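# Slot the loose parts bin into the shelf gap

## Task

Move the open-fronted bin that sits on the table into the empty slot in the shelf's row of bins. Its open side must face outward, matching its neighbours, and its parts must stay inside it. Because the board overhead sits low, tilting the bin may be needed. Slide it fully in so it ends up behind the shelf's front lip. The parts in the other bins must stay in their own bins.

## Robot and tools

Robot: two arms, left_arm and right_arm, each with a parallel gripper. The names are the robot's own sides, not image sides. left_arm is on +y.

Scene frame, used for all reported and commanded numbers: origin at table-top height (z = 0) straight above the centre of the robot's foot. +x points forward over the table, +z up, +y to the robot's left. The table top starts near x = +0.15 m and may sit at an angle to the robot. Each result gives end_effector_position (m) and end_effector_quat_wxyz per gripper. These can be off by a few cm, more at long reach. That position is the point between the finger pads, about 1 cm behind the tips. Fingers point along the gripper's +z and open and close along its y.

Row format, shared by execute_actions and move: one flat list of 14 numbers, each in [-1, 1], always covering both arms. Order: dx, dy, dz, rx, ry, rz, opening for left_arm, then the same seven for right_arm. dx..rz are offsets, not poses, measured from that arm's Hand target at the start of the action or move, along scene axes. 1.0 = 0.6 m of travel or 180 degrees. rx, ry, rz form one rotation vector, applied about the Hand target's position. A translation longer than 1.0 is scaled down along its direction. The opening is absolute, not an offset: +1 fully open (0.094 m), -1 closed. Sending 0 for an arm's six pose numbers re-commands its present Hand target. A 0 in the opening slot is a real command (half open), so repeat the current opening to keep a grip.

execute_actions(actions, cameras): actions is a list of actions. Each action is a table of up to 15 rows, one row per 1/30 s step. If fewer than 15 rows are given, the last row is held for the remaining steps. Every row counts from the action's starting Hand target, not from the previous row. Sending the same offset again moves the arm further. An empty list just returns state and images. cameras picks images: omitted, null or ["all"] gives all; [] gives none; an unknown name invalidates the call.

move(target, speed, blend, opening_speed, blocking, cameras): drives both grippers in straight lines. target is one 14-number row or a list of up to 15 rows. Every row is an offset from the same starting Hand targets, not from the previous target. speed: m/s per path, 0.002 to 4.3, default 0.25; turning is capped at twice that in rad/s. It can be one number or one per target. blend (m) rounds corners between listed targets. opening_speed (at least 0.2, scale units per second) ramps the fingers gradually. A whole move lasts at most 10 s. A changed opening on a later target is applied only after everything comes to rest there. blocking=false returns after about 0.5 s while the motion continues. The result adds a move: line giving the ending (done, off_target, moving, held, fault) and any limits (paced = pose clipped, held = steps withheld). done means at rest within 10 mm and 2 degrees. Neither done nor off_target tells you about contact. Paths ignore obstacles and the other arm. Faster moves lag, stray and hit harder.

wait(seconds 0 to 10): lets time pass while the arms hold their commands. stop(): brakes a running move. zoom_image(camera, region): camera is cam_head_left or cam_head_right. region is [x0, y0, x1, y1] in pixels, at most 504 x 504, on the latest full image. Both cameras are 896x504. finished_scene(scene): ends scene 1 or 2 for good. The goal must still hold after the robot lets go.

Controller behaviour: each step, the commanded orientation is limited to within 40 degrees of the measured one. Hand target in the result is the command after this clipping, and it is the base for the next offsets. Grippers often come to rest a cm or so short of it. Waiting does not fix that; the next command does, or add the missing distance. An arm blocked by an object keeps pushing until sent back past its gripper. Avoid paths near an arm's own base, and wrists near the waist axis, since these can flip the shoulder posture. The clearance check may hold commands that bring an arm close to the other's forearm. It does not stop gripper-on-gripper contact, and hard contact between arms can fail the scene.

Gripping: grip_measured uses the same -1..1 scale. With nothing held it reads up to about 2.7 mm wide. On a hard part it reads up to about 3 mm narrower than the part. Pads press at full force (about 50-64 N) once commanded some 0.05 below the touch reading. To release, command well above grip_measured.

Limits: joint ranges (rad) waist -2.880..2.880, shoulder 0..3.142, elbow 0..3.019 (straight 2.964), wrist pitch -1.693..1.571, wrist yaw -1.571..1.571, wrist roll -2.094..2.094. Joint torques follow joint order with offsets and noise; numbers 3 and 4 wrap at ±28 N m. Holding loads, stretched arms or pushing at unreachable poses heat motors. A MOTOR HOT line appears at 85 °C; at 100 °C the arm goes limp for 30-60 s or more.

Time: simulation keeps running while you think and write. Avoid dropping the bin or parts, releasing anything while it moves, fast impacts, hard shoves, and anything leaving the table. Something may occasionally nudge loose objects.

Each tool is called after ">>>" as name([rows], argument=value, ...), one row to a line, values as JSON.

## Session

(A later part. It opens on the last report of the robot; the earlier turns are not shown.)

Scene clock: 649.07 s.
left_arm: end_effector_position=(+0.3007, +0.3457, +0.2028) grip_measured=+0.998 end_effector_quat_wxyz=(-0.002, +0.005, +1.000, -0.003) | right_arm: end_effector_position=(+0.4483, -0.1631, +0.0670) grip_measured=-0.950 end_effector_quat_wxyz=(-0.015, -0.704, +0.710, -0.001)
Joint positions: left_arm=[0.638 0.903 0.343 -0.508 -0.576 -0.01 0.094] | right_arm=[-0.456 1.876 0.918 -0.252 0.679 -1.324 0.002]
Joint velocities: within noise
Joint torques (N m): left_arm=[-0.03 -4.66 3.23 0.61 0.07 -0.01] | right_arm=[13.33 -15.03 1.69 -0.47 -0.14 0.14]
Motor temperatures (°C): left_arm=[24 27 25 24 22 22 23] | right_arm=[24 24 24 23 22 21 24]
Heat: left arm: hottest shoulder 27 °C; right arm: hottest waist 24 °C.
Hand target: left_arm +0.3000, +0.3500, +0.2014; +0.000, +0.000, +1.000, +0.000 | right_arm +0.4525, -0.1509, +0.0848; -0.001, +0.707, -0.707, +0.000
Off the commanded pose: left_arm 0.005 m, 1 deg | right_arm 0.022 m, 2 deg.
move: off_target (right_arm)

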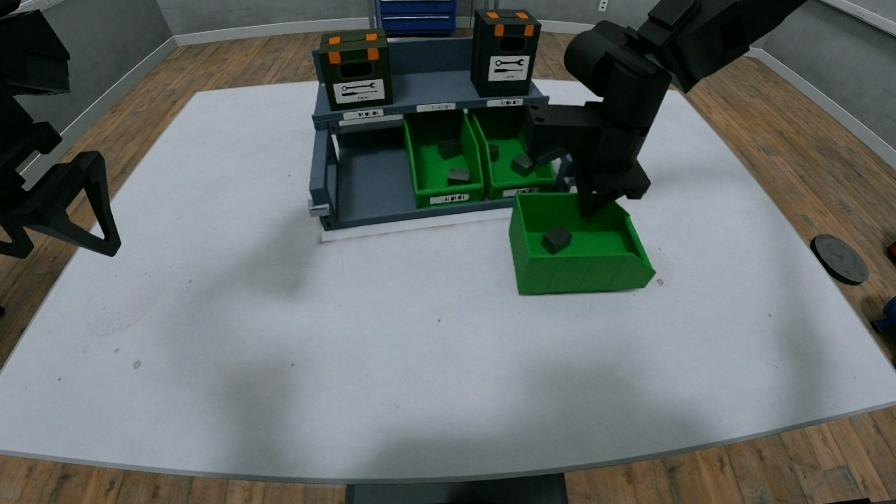

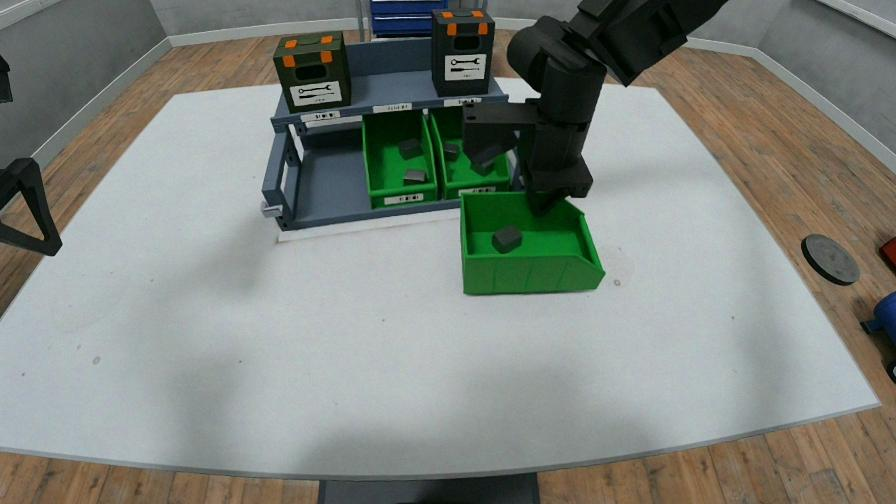

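>>> move([
  [0, 0, 0, 0, 0, 0, 1.0, -0.03, 0.0, 0.05, 0, 0, 0, -1.0],
  [0, 0, 0, 0, 0, 0, 1.0, -0.0875, 0.15, 0.05, 0, 0, -0.22, -1.0],
  [0, 0, 0, 0, 0, 0, 1.0, -0.0875, 0.343, 0.05, 0, 0, -0.458, -1.0],
], speed=0.1, blend=0.02)

>>> zoom_image(camera="cam_head_left", region=[320, 140, 570, 360])

Scene clock: 773.40 s.
left_arm: end_effector_position=(+0.3007, +0.3457, +0.2028) grip_measured=+0.998 end_effector_quat_wxyz=(-0.002, +0.005, +1.000, -0.003) | right_arm: end_effector_position=(+0.3925, +0.0306, +0.0947) grip_measured=-0.950 end_effector_quat_wxyz=(-0.018, -0.065, +0.998, -0.015)
Joint positions: left_arm=[0.638 0.903 0.343 -0.508 -0.576 -0.01 0.094] | right_arm=[-0.101 2.223 1.205 -0.523 0.752 0.588 0.002]
Joint velocities: within noise
Joint torques (N m): left_arm=[-0.09 -4.66 3.23 0.62 0.07 -0.01] | right_arm=[17.96 -14.62 5.59 -0.18 0.13 0.08]
Motor temperatures (°C): left_arm=[24 26 25 24 22 22 23] | right_arm=[25 26 24 23 22 21 26]
Heat: left arm: hottest shoulder 26 °C; right arm: hottest shoulder 26 °C.
Hand target: left_arm +0.3000, +0.3500, +0.2014; +0.000, +0.000, +1.000, +0.000 | right_arm +0.4002, +0.0549, +0.1148; +0.000, -0.066, +0.998, -0.001
Off the commanded pose: left_arm 0.005 m, 1 deg | right_arm 0.032 m, 3 deg.
move: off_target (right_arm); blend cut to 0.0177 m at target 1

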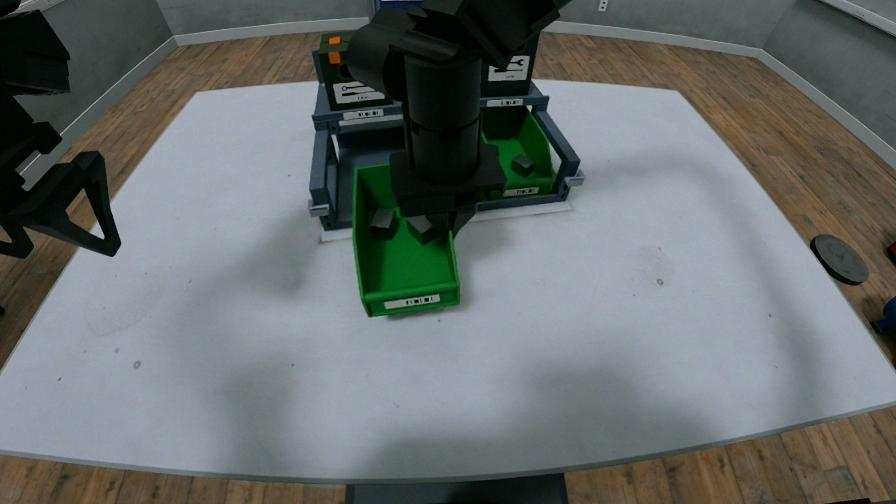

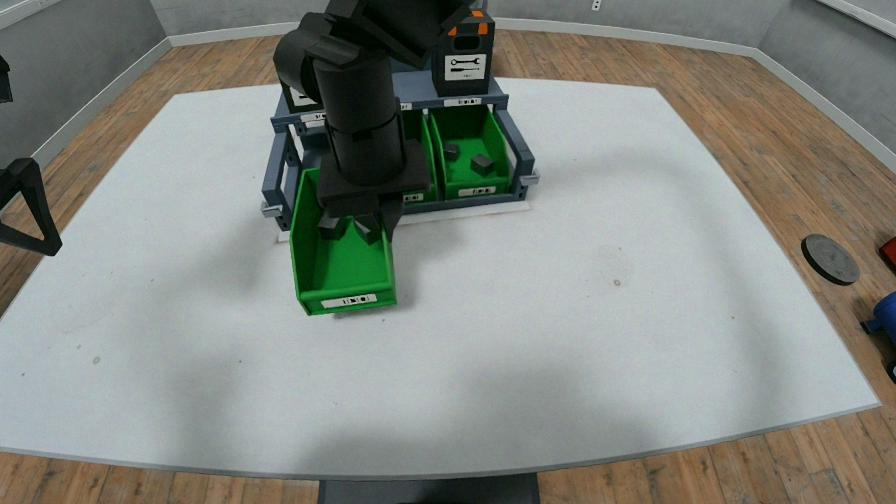

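Scaled by 2.016 from the camera's 896x504 image, which has a finer 1280x720 frame.

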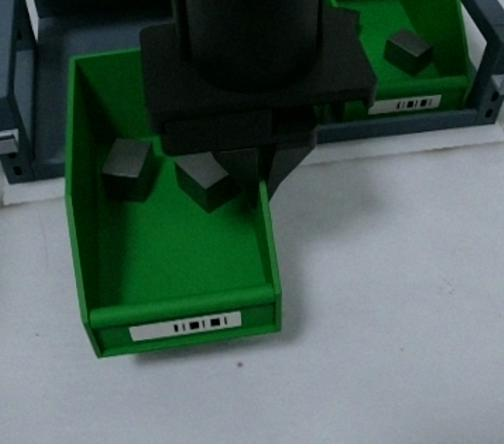

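>>> move(target=[0, 0, 0, 0, 0, 0, 1.0, 0.005, 0.024, -0.06, 0, 0, 0, -1.0], speed=0.05, cameras=["cam_head_left"])

Scene clock: 791.40 s.
left_arm: end_effector_position=(+0.3007, +0.3457, +0.2028) grip_measured=+0.998 end_effector_quat_wxyz=(-0.002, +0.005, +1.000, -0.003) | right_arm: end_effector_position=(+0.3867, +0.0548, +0.0706) grip_measured=-0.950 end_effector_quat_wxyz=(-0.017, -0.069, +0.997, -0.014)
Joint positions: left_arm=[0.638 0.903 0.343 -0.508 -0.576 -0.01 0.094] | right_arm=[-0.101 2.312 1.264 -0.488 0.752 0.575 0.002]
Joint velocities: within noise
Joint torques (N m): left_arm=[-0.09 -4.6 3.23 0.61 0.07 -0.01] | right_arm=[15.09 -14.27 5.15 0.85 0.11 -0.1]
Motor temperatures (°C): left_arm=[24 26 25 24 22 22 23] | right_arm=[25 26 24 23 22 21 27]
Heat: left arm: hottest shoulder 26 °C; right arm: hottest gripper 27 °C.
Hand target: left_arm +0.3000, +0.3500, +0.2014; +0.000, +0.000, +1.000, +0.000 | right_arm +0.4030, +0.0692, +0.0788; +0.000, -0.066, +0.998, -0.001
Off the commanded pose: left_arm 0.005 m, 1 deg | right_arm 0.023 m, 3 deg.
move: off_target (right_arm)
Images, in order (width x height): cam_head_left 896x504.

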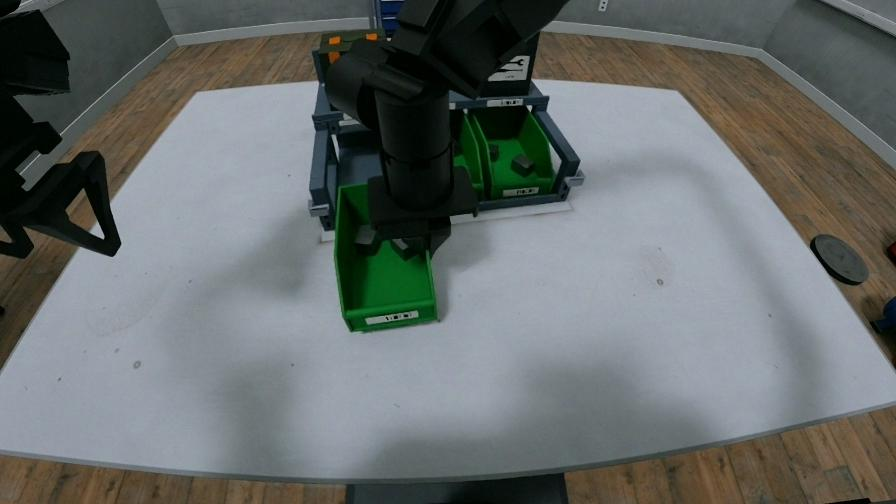

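>>> move(target=[0, 0, 0, 0, 0, 0, 1.0, 0.0, -0.01, -0.055, 0, 0, 0, -1.0], speed=0.04, cameras=["cam_head_left"])

>>> zoom_image(camera="cam_head_left", region=[320, 140, 570, 360])

Scene clock: 800.53 s.
left_arm: end_effector_position=(+0.3007, +0.3457, +0.2028) grip_measured=+0.998 end_effector_quat_wxyz=(-0.002, +0.005, +1.000, -0.003) | right_arm: end_effector_position=(+0.3884, +0.0615, +0.0540) grip_measured=-0.951 end_effector_quat_wxyz=(-0.004, -0.077, +0.997, -0.004)
Joint positions: left_arm=[0.638 0.903 0.343 -0.508 -0.576 -0.01 0.094] | right_arm=[-0.117 2.342 1.265 -0.4 0.749 0.507 0.002]
Joint velocities: within noise
Joint torques (N m): left_arm=[-0.03 -4.66 3.23 0.59 0.07 -0.01] | right_arm=[12.34 -13.39 4.82 0.99 -0.04 -0.11]
Motor temperatures (°C): left_arm=[24 26 25 24 22 22 23] | right_arm=[26 25 24 23 22 21 27]
Heat: left arm: hottest shoulder 26 °C; right arm: hottest gripper 27 °C.
Hand target: left_arm +0.3000, +0.3500, +0.2014; +0.000, +0.000, +1.000, +0.000 | right_arm +0.4032, +0.0633, +0.0459; +0.000, -0.066, +0.998, +0.000
Off the commanded pose: left_arm 0.005 m, 1 deg | right_arm 0.017 m, 1 deg.
move: off_target (right_arm)
Images, in order (width x height): cam_head_left 896x504.

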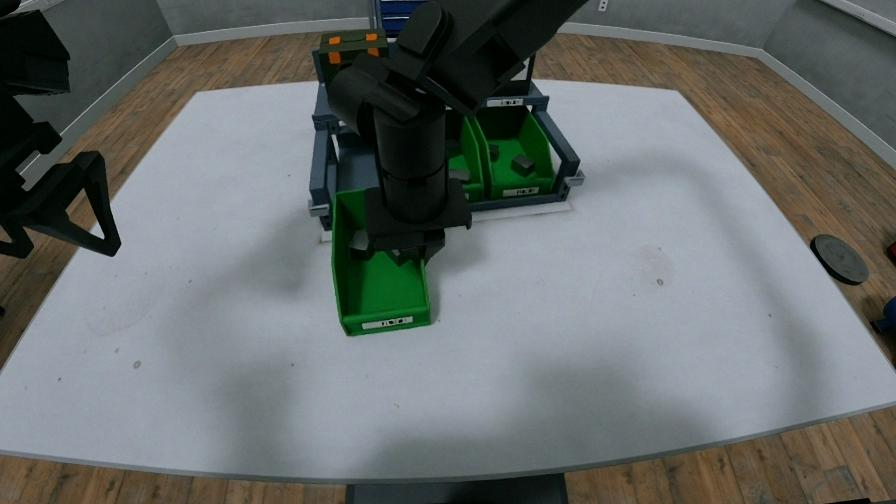

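Scaled by 2.016 from the camera's 896x504 image, which has a finer 1280x720 frame.

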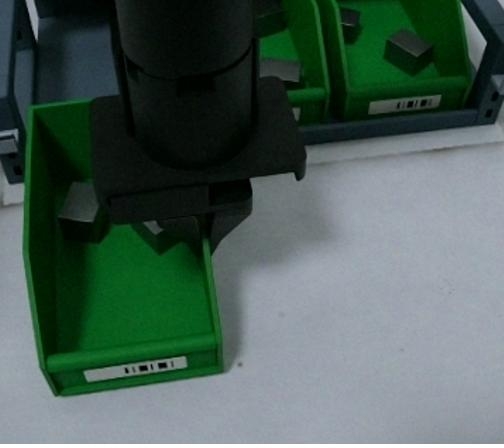

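>>> move(target=[0, 0, 0, 0, 0, 0, 1.0, 0.0, -0.005, -0.015, 0, 0, 0, -1.0], speed=0.04, cameras=[])

Scene clock: 806.53 s.
left_arm: end_effector_position=(+0.3007, +0.3457, +0.2028) grip_measured=+0.998 end_effector_quat_wxyz=(-0.002, +0.005, +1.000, -0.003) | right_arm: end_effector_position=(+0.3906, +0.0632, +0.0514) grip_measured=-0.951 end_effector_quat_wxyz=(+0.000, -0.078, +0.997, +0.000)
Joint positions: left_arm=[0.638 0.903 0.343 -0.508 -0.576 -0.01 0.094] | right_arm=[-0.12 2.346 1.265 -0.377 0.748 0.489 0.002]
Joint velocities: within noise
Joint torques (N m): left_arm=[-0.03 -4.66 3.23 0.61 0.07 -0.01] | right_arm=[11.63 -12.75 4.6 0.99 0.01 -0.09]
Motor temperatures (°C): left_arm=[24 26 25 24 22 22 23] | right_arm=[25 25 25 23 22 21 27]
Heat: left arm: hottest shoulder 26 °C; right arm: hottest gripper 27 °C.
Hand target: left_arm +0.3000, +0.3500, +0.2014; +0.000, +0.000, +1.000, +0.000 | right_arm +0.4031, +0.0603, +0.0369; +0.000, -0.066, +0.998, -0.001
Off the commanded pose: left_arm 0.005 m, 1 deg | right_arm 0.019 m, 1 deg.
move: off_target (right_arm)
No camera images: "cameras" was empty.

>>> move(target=[0, 0, 0, 0, 0, 0, 1.0, -0.01, 0.0, 0.012, 0, 0, 0, -0.5], speed=0.04, opening_speed=0.5, cameras=["cam_head_left"])

>>> zoom_image(camera="cam_head_left", region=[320, 140, 570, 360])

Scene clock: 813.43 s.
left_arm: end_effector_position=(+0.3007, +0.3457, +0.2028) grip_measured=+0.998 end_effector_quat_wxyz=(-0.002, +0.005, +1.000, -0.003) | right_arm: end_effector_position=(+0.3913, +0.0631, +0.0509) grip_measured=-0.502 end_effector_quat_wxyz=(+0.001, -0.077, +0.997, +0.000)
Joint positions: left_arm=[0.638 0.903 0.343 -0.508 -0.576 -0.01 0.094] | right_arm=[-0.122 2.346 1.265 -0.374 0.747 0.488 0.023]
Joint velocities: within noise
Joint torques (N m): left_arm=[0.03 -4.72 3.23 0.61 0.07 -0.01] | right_arm=[12.75 -13.51 3.25 0.76 0.09 -0.02]
Motor temperatures (°C): left_arm=[24 26 25 24 22 22 23] | right_arm=[25 25 25 23 22 21 27]
Heat: left arm: hottest shoulder 26 °C; right arm: hottest gripper 27 °C.
Hand target: left_arm +0.3000, +0.3500, +0.2014; +0.000, +0.000, +1.000, +0.000 | right_arm +0.3971, +0.0602, +0.0441; +0.000, -0.066, +0.998, -0.001
Off the commanded pose: left_arm 0.005 m, 1 deg | right_arm 0.009 m, 1 deg.
move: done
Images, in order (width x height): cam_head_left 896x504.

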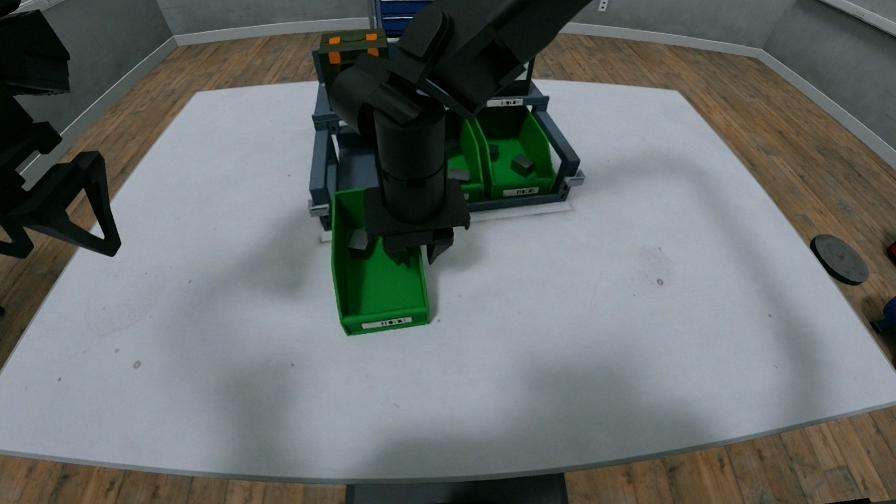

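Scaled by 2.016 from the camera's 896x504 image, which has a finer 1280x720 frame.

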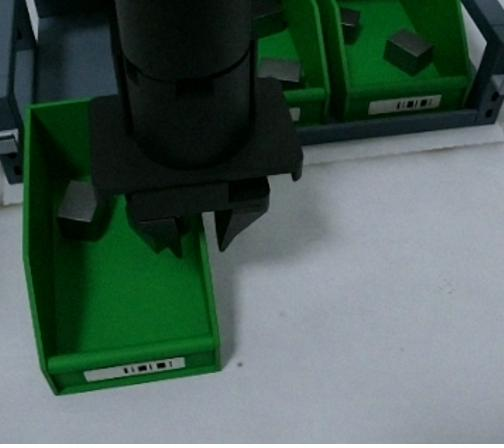

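>>> move(target=[0, 0, 0, 0, 0, 0, 1.0, -0.043, -0.006, 0, 0, 0, 0, -0.5], speed=0.05, cameras=["cam_head_left"])

>>> zoom_image(camera="cam_head_left", region=[320, 140, 570, 360])

Scene clock: 827.63 s.
left_arm: end_effector_position=(+0.3007, +0.3457, +0.2028) grip_measured=+0.998 end_effector_quat_wxyz=(-0.002, +0.005, +1.000, -0.003) | right_arm: end_effector_position=(+0.3730, +0.0550, +0.0461) grip_measured=-0.502 end_effector_quat_wxyz=(-0.002, -0.075, +0.997, -0.001)
Joint positions: left_arm=[0.638 0.903 0.343 -0.508 -0.576 -0.01 0.094] | right_arm=[-0.122 2.346 1.216 -0.333 0.747 0.498 0.023]
Joint velocities: within noise
Joint torques (N m): left_arm=[-0.03 -4.66 3.22 0.61 0.06 -0.01] | right_arm=[14.39 -13.57 2.41 0.8 0.16 0.1]
Motor temperatures (°C): left_arm=[24 26 25 24 22 22 23] | right_arm=[25 25 24 23 22 21 26]
Heat: left arm: hottest shoulder 26 °C; right arm: hottest gripper 26 °C.
Hand target: left_arm +0.3000, +0.3500, +0.2014; +0.000, +0.000, +1.000, +0.000 | right_arm +0.3714, +0.0566, +0.0441; +0.000, -0.066, +0.998, -0.001
Off the commanded pose: left_arm 0.005 m, 1 deg | right_arm 0.003 m, 1 deg.
move: done
Images, in order (width x height): cam_head_left 896x504.

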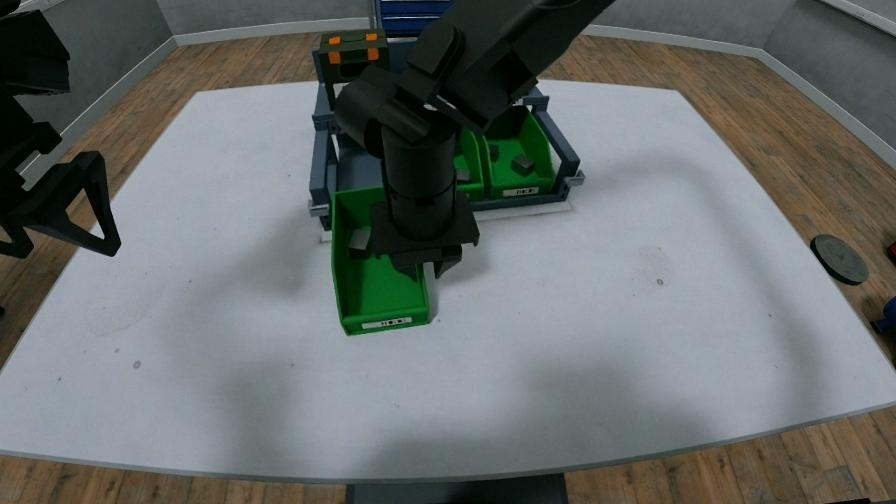

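Scaled by 2.016 from the camera's 896x504 image, which has a finer 1280x720 frame.

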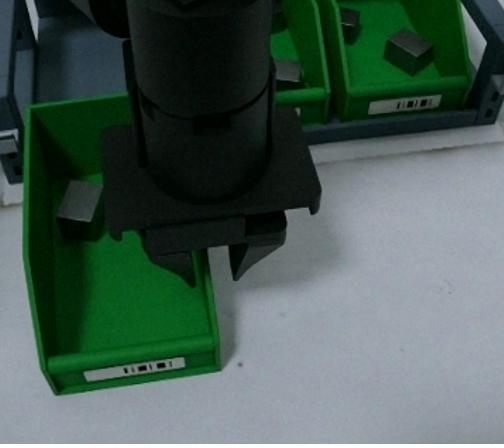

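>>> move(target=[0, 0, 0, 0, 0, 0, 1.0, 0, 0, 0, 0, 0, 0, -1.0], speed=0.05, opening_speed=0.4, cameras=[])

Scene clock: 833.37 s.
left_arm: end_effector_position=(+0.3007, +0.3457, +0.2028) grip_measured=+0.998 end_effector_quat_wxyz=(-0.002, +0.005, +1.000, -0.003) | right_arm: end_effector_position=(+0.3734, +0.0556, +0.0461) grip_measured=-0.950 end_effector_quat_wxyz=(-0.001, -0.073, +0.997, +0.000)
Joint positions: left_arm=[0.638 0.903 0.343 -0.508 -0.576 -0.01 0.094] | right_arm=[-0.122 2.346 1.216 -0.329 0.746 0.499 0.002]
Joint velocities: within noise
Joint torques (N m): left_arm=[-0.03 -4.72 3.22 0.59 0.06 -0.01] | right_arm=[14.45 -12.81 2.48 0.72 0.22 0.12]
Motor temperatures (°C): left_arm=[24 26 25 24 22 22 23] | right_arm=[25 25 24 23 22 21 26]
Heat: left arm: hottest shoulder 26 °C; right arm: hottest gripper 26 °C.
Hand target: left_arm +0.3000, +0.3500, +0.2014; +0.000, +0.000, +1.000, +0.000 | right_arm +0.3714, +0.0567, +0.0441; +0.000, -0.066, +0.998, +0.000
Off the commanded pose: left_arm 0.005 m, 1 deg | right_arm 0.003 m, 1 deg.
move: done
No camera images: "cameras" was empty.

>>> move([
  [0, 0, 0, 0, 0, 0, 1.0, 0, 0, 0.085, -0.0045, 0.033, -0.005, -1.0],
  [0, 0, 0, 0, 0, 0, 1.0, 0.09, 0.02, 0.085, -0.0045, 0.033, -0.005, -1.0],
], speed=0.06)

>>> zoom_image(camera="cam_head_left", region=[300, 120, 550, 340])

>>> zoom_image(camera="cam_head_right", region=[240, 120, 490, 340])

Scene clock: 858.47 s.
left_arm: end_effector_position=(+0.3007, +0.3457, +0.2028) grip_measured=+0.998 end_effector_quat_wxyz=(-0.002, +0.005, +1.000, -0.003) | right_arm: end_effector_position=(+0.3872, +0.0465, +0.0808) grip_measured=-0.951 end_effector_quat_wxyz=(-0.081, -0.078, +0.993, -0.026)
Joint positions: left_arm=[0.638 0.903 0.343 -0.508 -0.576 -0.01 0.094] | right_arm=[-0.112 2.308 1.34 -0.712 0.69 0.643 0.002]
Joint velocities: within noise
Joint torques (N m): left_arm=[-0.03 -4.66 3.23 0.59 0.07 0] | right_arm=[15.68 -15.03 8.29 0.39 0.15 -0.07]
Motor temperatures (°C): left_arm=[24 26 25 24 22 22 23] | right_arm=[25 25 24 23 22 21 27]
Heat: left arm: hottest shoulder 26 °C; right arm: hottest gripper 27 °C.
Hand target: left_arm +0.3000, +0.3500, +0.2014; +0.000, +0.000, +1.000, +0.000 | right_arm +0.4254, +0.0688, +0.0951; -0.052, -0.058, +0.997, -0.004
Off the commanded pose: left_arm 0.005 m, 1 deg | right_arm 0.046 m, 5 deg.
move: off_target (right_arm)

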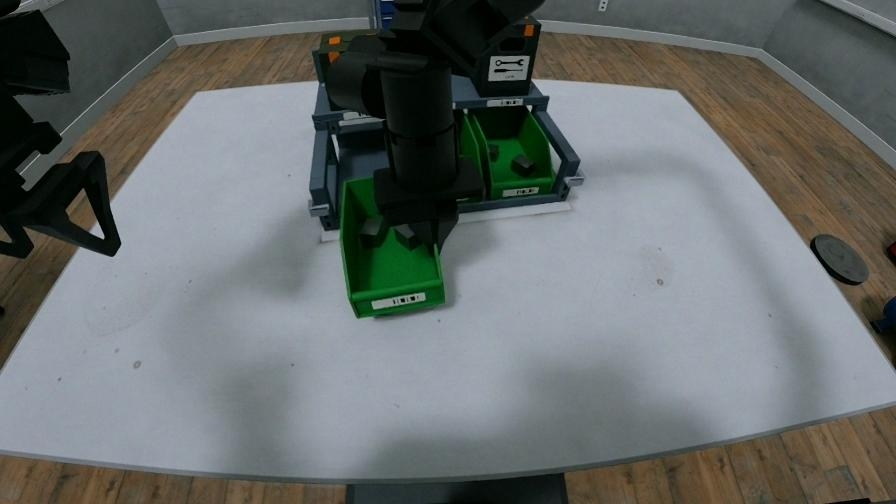

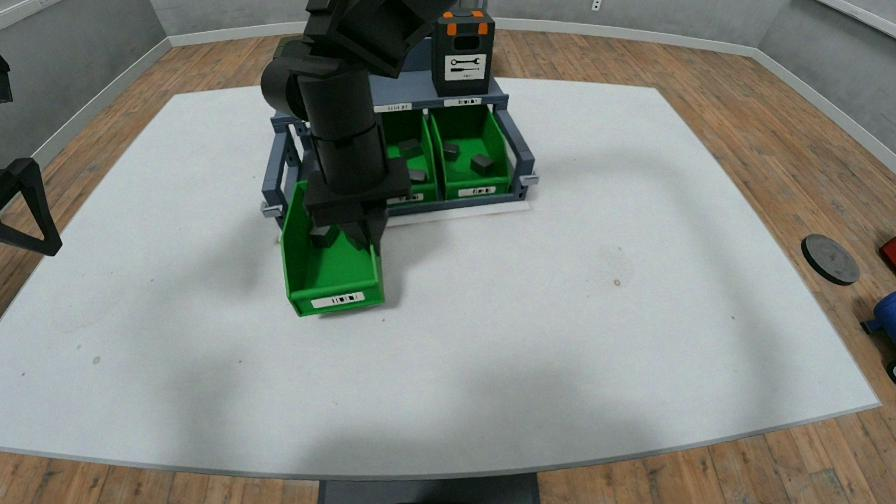

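Scaled by 2.016 from the camera's 896x504 image, which has a finer 1280x720 frame.

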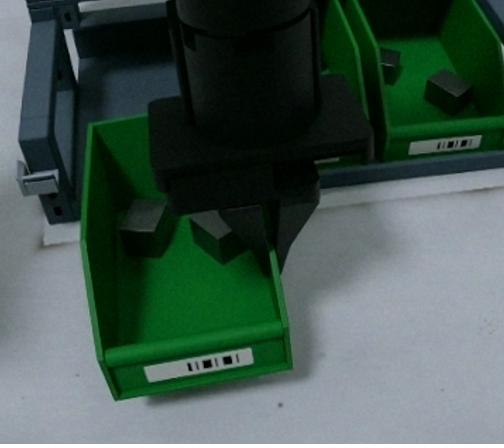

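Scaled by 2.016 from the camera's 896x504 image, which has a finer 1280x720 frame.

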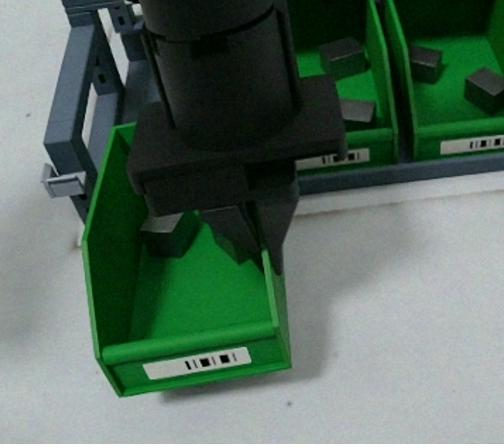

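>>> move(target=[0, 0, 0, 0, 0, 0, 1.0, -0.06, 0.0, 0.035, 0, 0, 0, -1.0], speed=0.08)

>>> zoom_image(camera="cam_head_left", region=[300, 120, 550, 340])

>>> zoom_image(camera="cam_head_right", region=[240, 120, 490, 340])

Scene clock: 870.50 s.
left_arm: end_effector_position=(+0.3007, +0.3457, +0.2028) grip_measured=+0.998 end_effector_quat_wxyz=(-0.002, +0.005, +1.000, -0.003) | right_arm: end_effector_position=(+0.3757, +0.0505, +0.0884) grip_measured=-0.951 end_effector_quat_wxyz=(-0.079, -0.066, +0.994, -0.025)
Joint positions: left_arm=[0.638 0.903 0.343 -0.508 -0.576 -0.01 0.094] | right_arm=[-0.088 2.304 1.319 -0.707 0.688 0.692 0.002]
Joint velocities: within noise
Joint torques (N m): left_arm=[-0.03 -4.72 3.25 0.61 0.07 -0.01] | right_arm=[18.37 -17.38 3.64 0.47 0.13 0.16]
Motor temperatures (°C): left_arm=[24 26 25 24 22 22 23] | right_arm=[26 25 25 23 22 21 27]
Heat: left arm: hottest shoulder 26 °C; right arm: hottest gripper 27 °C.
Hand target: left_arm +0.3000, +0.3500, +0.2014; +0.000, +0.000, +1.000, +0.000 | right_arm +0.3893, +0.0686, +0.1160; -0.052, -0.058, +0.997, -0.004
Off the commanded pose: left_arm 0.005 m, 1 deg | right_arm 0.036 m, 4 deg.
move: off_target (right_arm)

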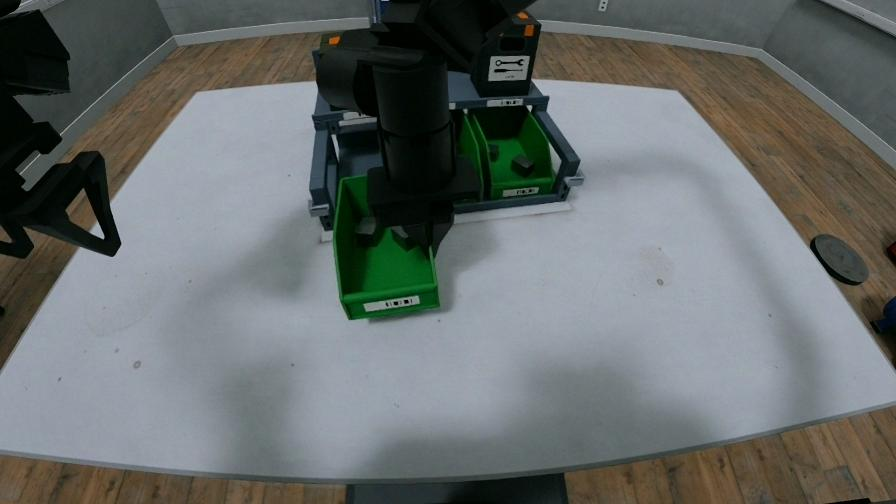

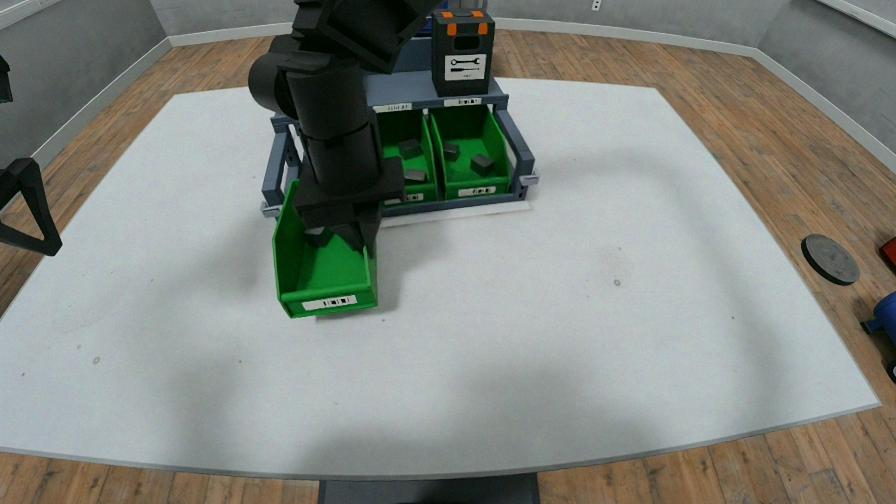

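Scaled by 2.016 from the camera's 896x504 image, which has a finer 1280x720 frame.

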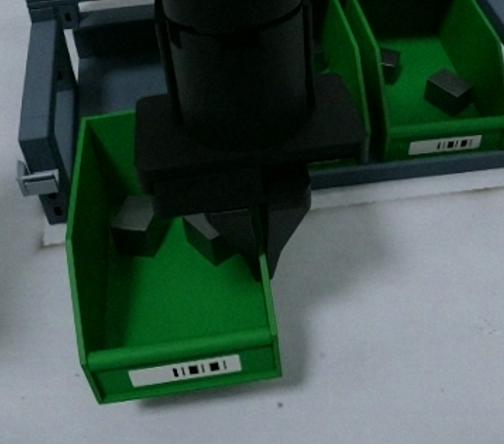

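Scaled by 2.016 from the camera's 896x504 image, which has a finer 1280x720 frame.

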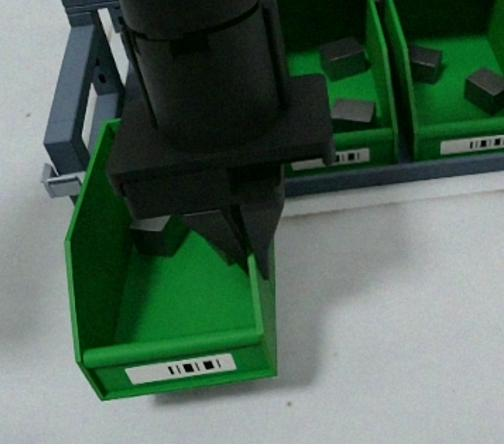

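>>> move([
  [0, 0, 0, 0, 0, 0, 1.0, 0.0, 0.04, 0.02, 0, 0, 0, -1.0],
  [0, 0, 0, 0, 0, 0, 1.0, 0.09, 0.055, 0.02, 0, 0, 0, -1.0],
], speed=0.08)

>>> zoom_image(camera="cam_head_left", region=[300, 100, 520, 320])

>>> zoom_image(camera="cam_head_right", region=[240, 100, 460, 320])

Scene clock: 892.43 s.
left_arm: end_effector_position=(+0.3007, +0.3457, +0.2028) grip_measured=+0.998 end_effector_quat_wxyz=(-0.002, +0.005, +1.000, -0.003) | right_arm: end_effector_position=(+0.4173, +0.0837, +0.1179) grip_measured=-0.951 end_effector_quat_wxyz=(-0.067, -0.064, +0.995, -0.025)
Joint positions: left_arm=[0.638 0.903 0.343 -0.508 -0.576 -0.01 0.094] | right_arm=[-0.051 2.329 1.487 -0.858 0.698 0.731 0.002]
Joint velocities: within noise
Joint torques (N m): left_arm=[-0.09 -4.66 3.25 0.62 0.07 -0.01] | right_arm=[16.67 -15.62 8.53 0.28 -0.16 -0.21]
Motor temperatures (°C): left_arm=[24 26 25 24 22 22 23] | right_arm=[26 25 25 23 22 21 27]
Heat: left arm: hottest shoulder 26 °C; right arm: hottest gripper 27 °C.
Hand target: left_arm +0.3000, +0.3500, +0.2014; +0.000, +0.000, +1.000, +0.000 | right_arm +0.4432, +0.1017, +0.1280; -0.052, -0.058, +0.997, -0.004
Off the commanded pose: left_arm 0.005 m, 1 deg | right_arm 0.033 m, 3 deg.
move: off_target (right_arm)

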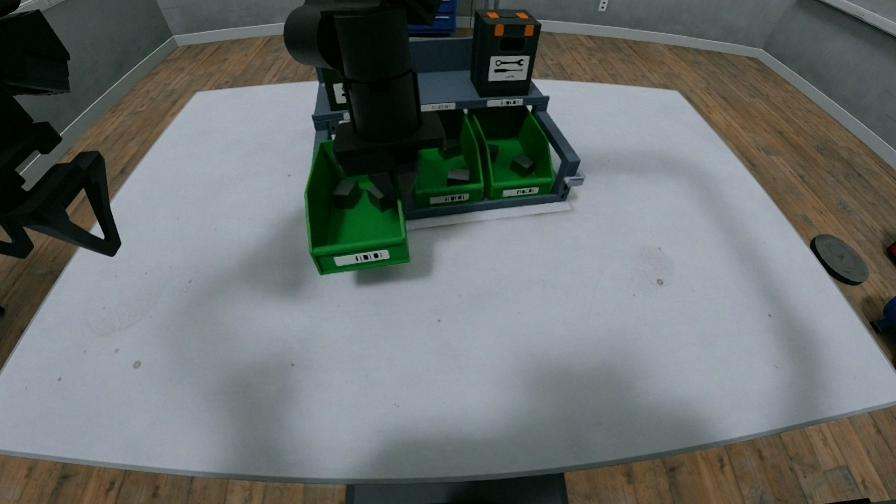

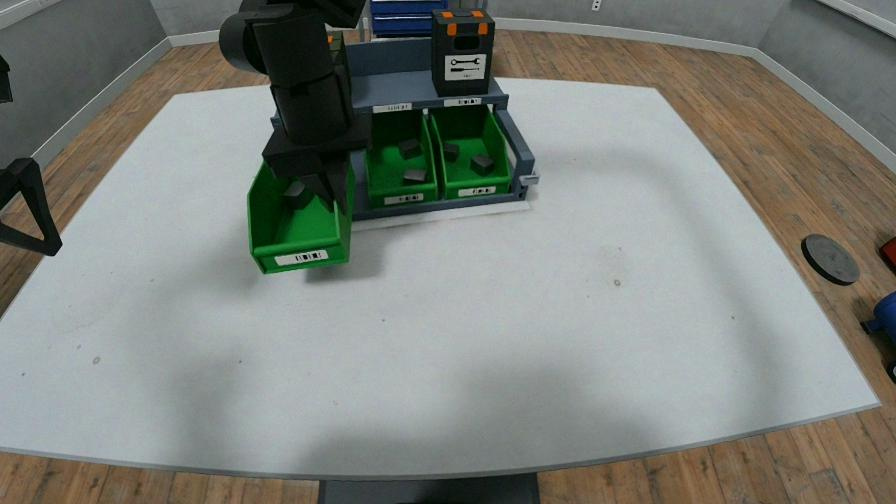

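Scaled by 2.291 from the camera's 896x504 image, which has a finer 1280x720 frame.

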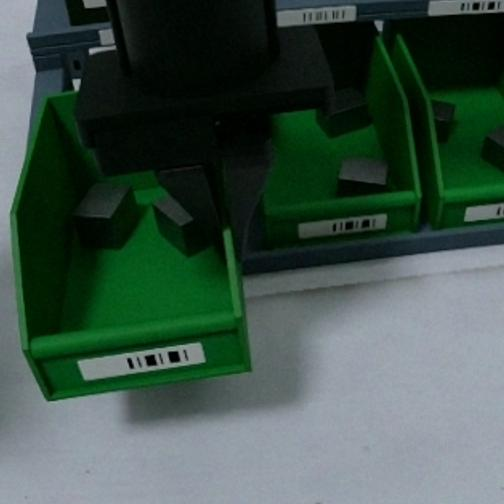

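Scaled by 2.291 from the camera's 896x504 image, which has a finer 1280x720 frame.

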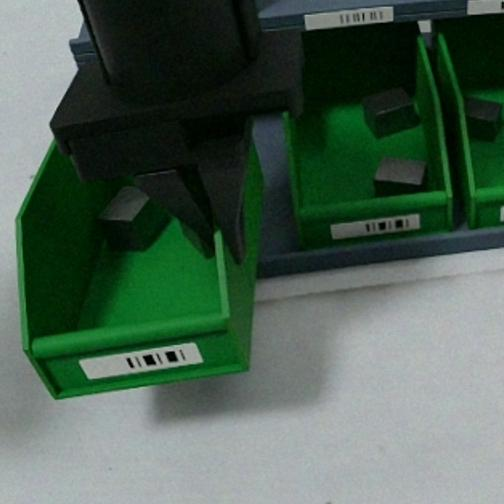

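>>> move([
  [0, 0, 0, 0, 0, 0, 1.0, 0.07, 0.0, -0.05, 0, 0, 0, -1.0],
], speed=0.06)

>>> zoom_image(camera="cam_head_left", region=[300, 100, 520, 320])

Scene clock: 910.87 s.
left_arm: end_effector_position=(+0.3007, +0.3457, +0.2028) grip_measured=+0.998 end_effector_quat_wxyz=(-0.002, +0.005, +1.000, -0.003) | right_arm: end_effector_position=(+0.4637, +0.0880, +0.0892) grip_measured=-0.951 end_effector_quat_wxyz=(-0.065, -0.063, +0.996, -0.020)
Joint positions: left_arm=[0.638 0.903 0.343 -0.508 -0.576 -0.01 0.094] | right_arm=[-0.117 2.386 1.614 -0.861 0.701 0.639 0.002]
Joint velocities: within noise
Joint torques (N m): left_arm=[-0.03 -4.66 3.23 0.61 0.06 0] | right_arm=[16.38 -16.26 8.01 -0.01 -0.24 -0.14]
Motor temperatures (°C): left_arm=[24 26 25 24 22 22 23] | right_arm=[26 26 26 23 22 21 27]
Heat: left arm: hottest shoulder 26 °C; right arm: hottest gripper 27 °C.
Hand target: left_arm +0.3000, +0.3500, +0.2014; +0.000, +0.000, +1.000, +0.000 | right_arm +0.4853, +0.1018, +0.0981; -0.052, -0.058, +0.997, -0.004
Off the commanded pose: left_arm 0.005 m, 1 deg | right_arm 0.027 m, 2 deg.
move: off_target (right_arm)

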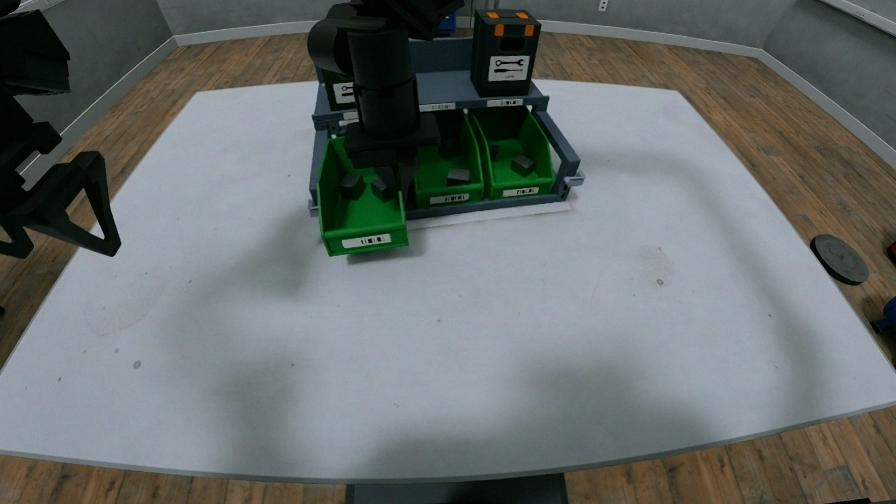

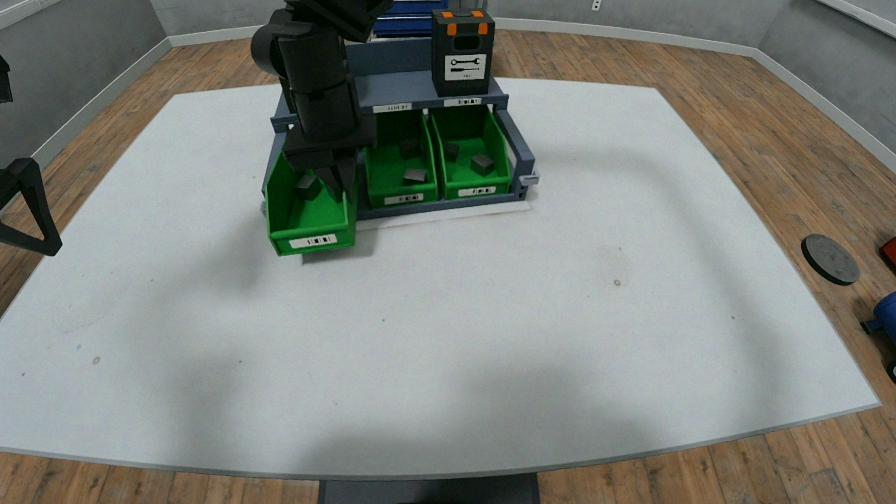

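Scaled by 2.291 from the camera's 896x504 image, which has a finer 1280x720 frame.

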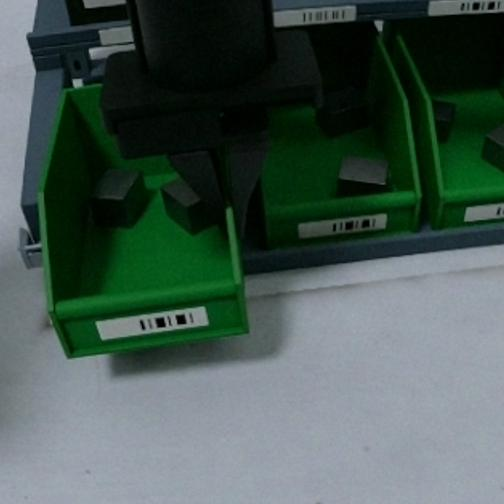

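>>> move([
  [0, 0, 0, 0, 0, 0, 1.0, 0.06, 0.002, -0.02, 0, 0, 0.008, -1.0],
], speed=0.05)

>>> zoom_image(camera="cam_head_left", region=[300, 80, 520, 300])

>>> zoom_image(camera="cam_head_right", region=[250, 80, 470, 300])

Scene clock: 938.37 s.
left_arm: end_effector_position=(+0.3007, +0.3457, +0.2028) grip_measured=+0.998 end_effector_quat_wxyz=(-0.002, +0.005, +1.000, -0.003) | right_arm: end_effector_position=(+0.4990, +0.0919, +0.0770) grip_measured=-0.951 end_effector_quat_wxyz=(-0.065, -0.077, +0.995, -0.019)
Joint positions: left_arm=[0.638 0.903 0.343 -0.508 -0.576 -0.01 0.094] | right_arm=[-0.151 2.429 1.733 -0.906 0.702 0.564 0.002]
Joint velocities: within noise
Joint torques (N m): left_arm=[-0.09 -4.66 3.23 0.58 0.07 -0.01] | right_arm=[16.85 -17.26 8.42 -0.24 -0.15 -0.15]
Motor temperatures (°C): left_arm=[24 26 25 24 22 22 23] | right_arm=[26 27 26 23 23 21 27]
Heat: left arm: hottest shoulder 26 °C; right arm: hottest shoulder 27 °C.
Hand target: left_arm +0.3000, +0.3500, +0.2014; +0.000, +0.000, +1.000, +0.000 | right_arm +0.5213, +0.1029, +0.0860; -0.052, -0.070, +0.996, -0.005
Off the commanded pose: left_arm 0.005 m, 1 deg | right_arm 0.027 m, 2 deg.
move: off_target (right_arm)

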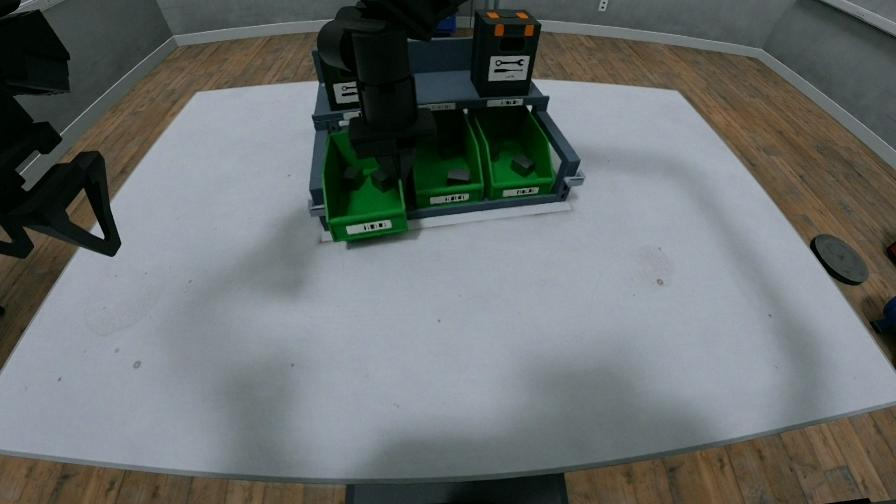

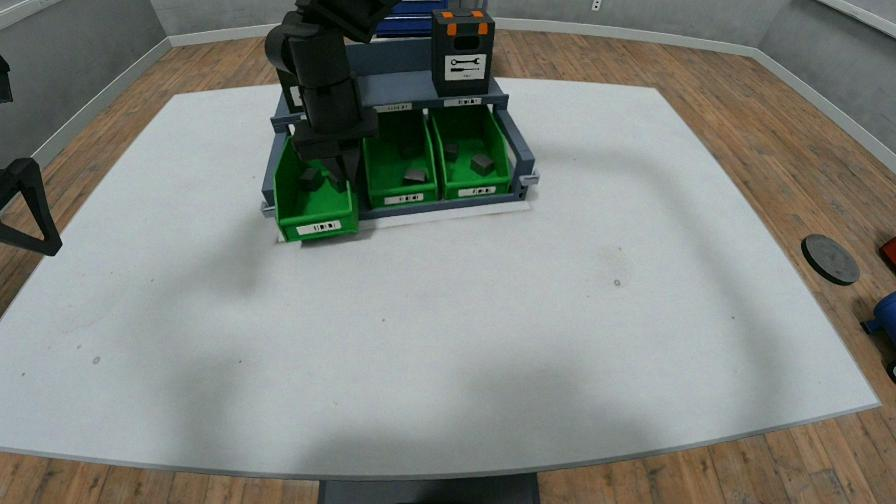

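Scaled by 2.291 from the camera's 896x504 image, which has a finer 1280x720 frame.

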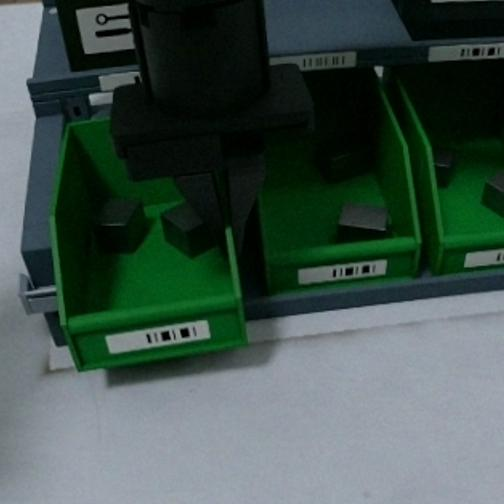

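Scaled by 2.291 from the camera's 896x504 image, which has a finer 1280x720 frame.

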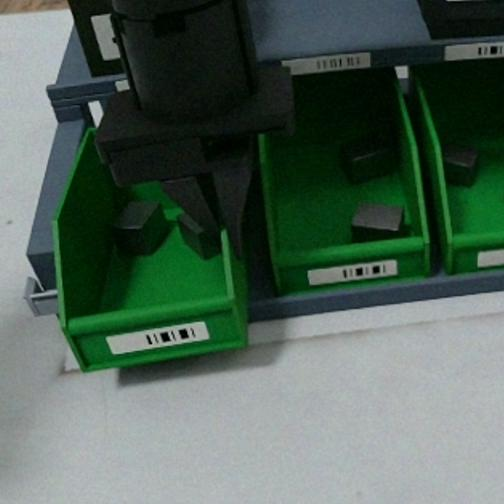

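>>> move([
  [0, 0, 0, 0, 0, 0, 1.0, 0.002, -0.01, -0.03, 0.0023, -0.0165, 0.004, -1.0],
], speed=0.04, cameras=["cam_head_left"])

>>> zoom_image(camera="cam_head_left", region=[300, 80, 520, 300])

Scene clock: 959.20 s.
left_arm: end_effector_position=(+0.3007, +0.3457, +0.2028) grip_measured=+0.998 end_effector_quat_wxyz=(-0.002, +0.005, +1.000, -0.003) | right_arm: end_effector_position=(+0.5133, +0.0941, +0.0679) grip_measured=-0.951 end_effector_quat_wxyz=(-0.035, -0.079, +0.996, -0.012)
Joint positions: left_arm=[0.638 0.903 0.343 -0.508 -0.576 -0.01 0.094] | right_arm=[-0.163 2.429 1.721 -0.808 0.726 0.495 0.002]
Joint velocities: within noise
Joint torques (N m): left_arm=[-0.03 -4.66 3.23 0.59 0.07 -0.01] | right_arm=[16.67 -17.38 5.03 1.29 -0.04 -0.14]
Motor temperatures (°C): left_arm=[24 26 25 24 22 22 23] | right_arm=[26 26 26 23 23 21 27]
Heat: left arm: hottest shoulder 26 °C; right arm: hottest gripper 27 °C.
Hand target: left_arm +0.3000, +0.3500, +0.2014; +0.000, +0.000, +1.000, +0.000 | right_arm +0.5227, +0.0969, +0.0681; -0.025, -0.077, +0.997, -0.003
Off the commanded pose: left_arm 0.005 m, 1 deg | right_arm 0.010 m, 1 deg.
move: done
Images, in order (width x height): cam_head_left 896x504.

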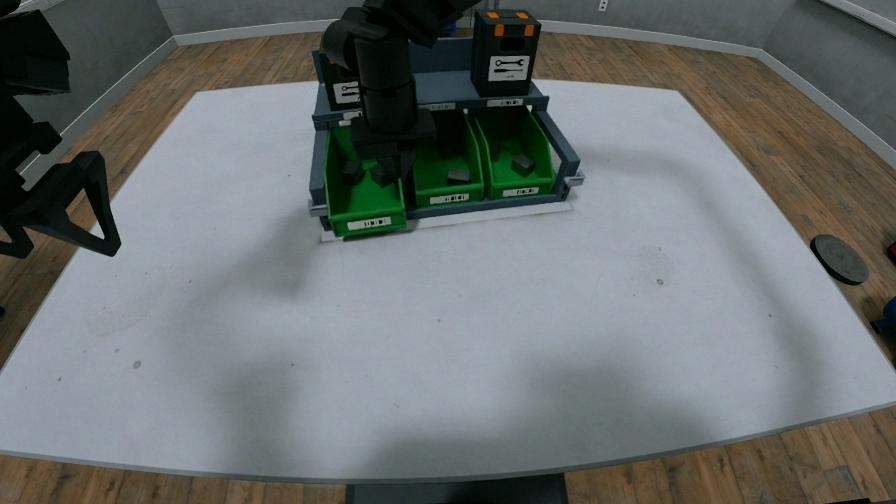

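Scaled by 2.291 from the camera's 896x504 image, which has a finer 1280x720 frame.

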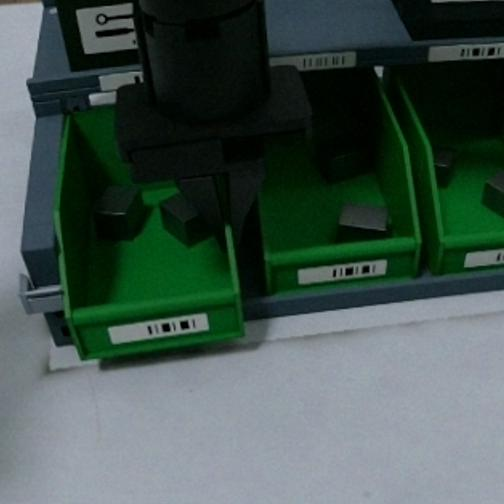

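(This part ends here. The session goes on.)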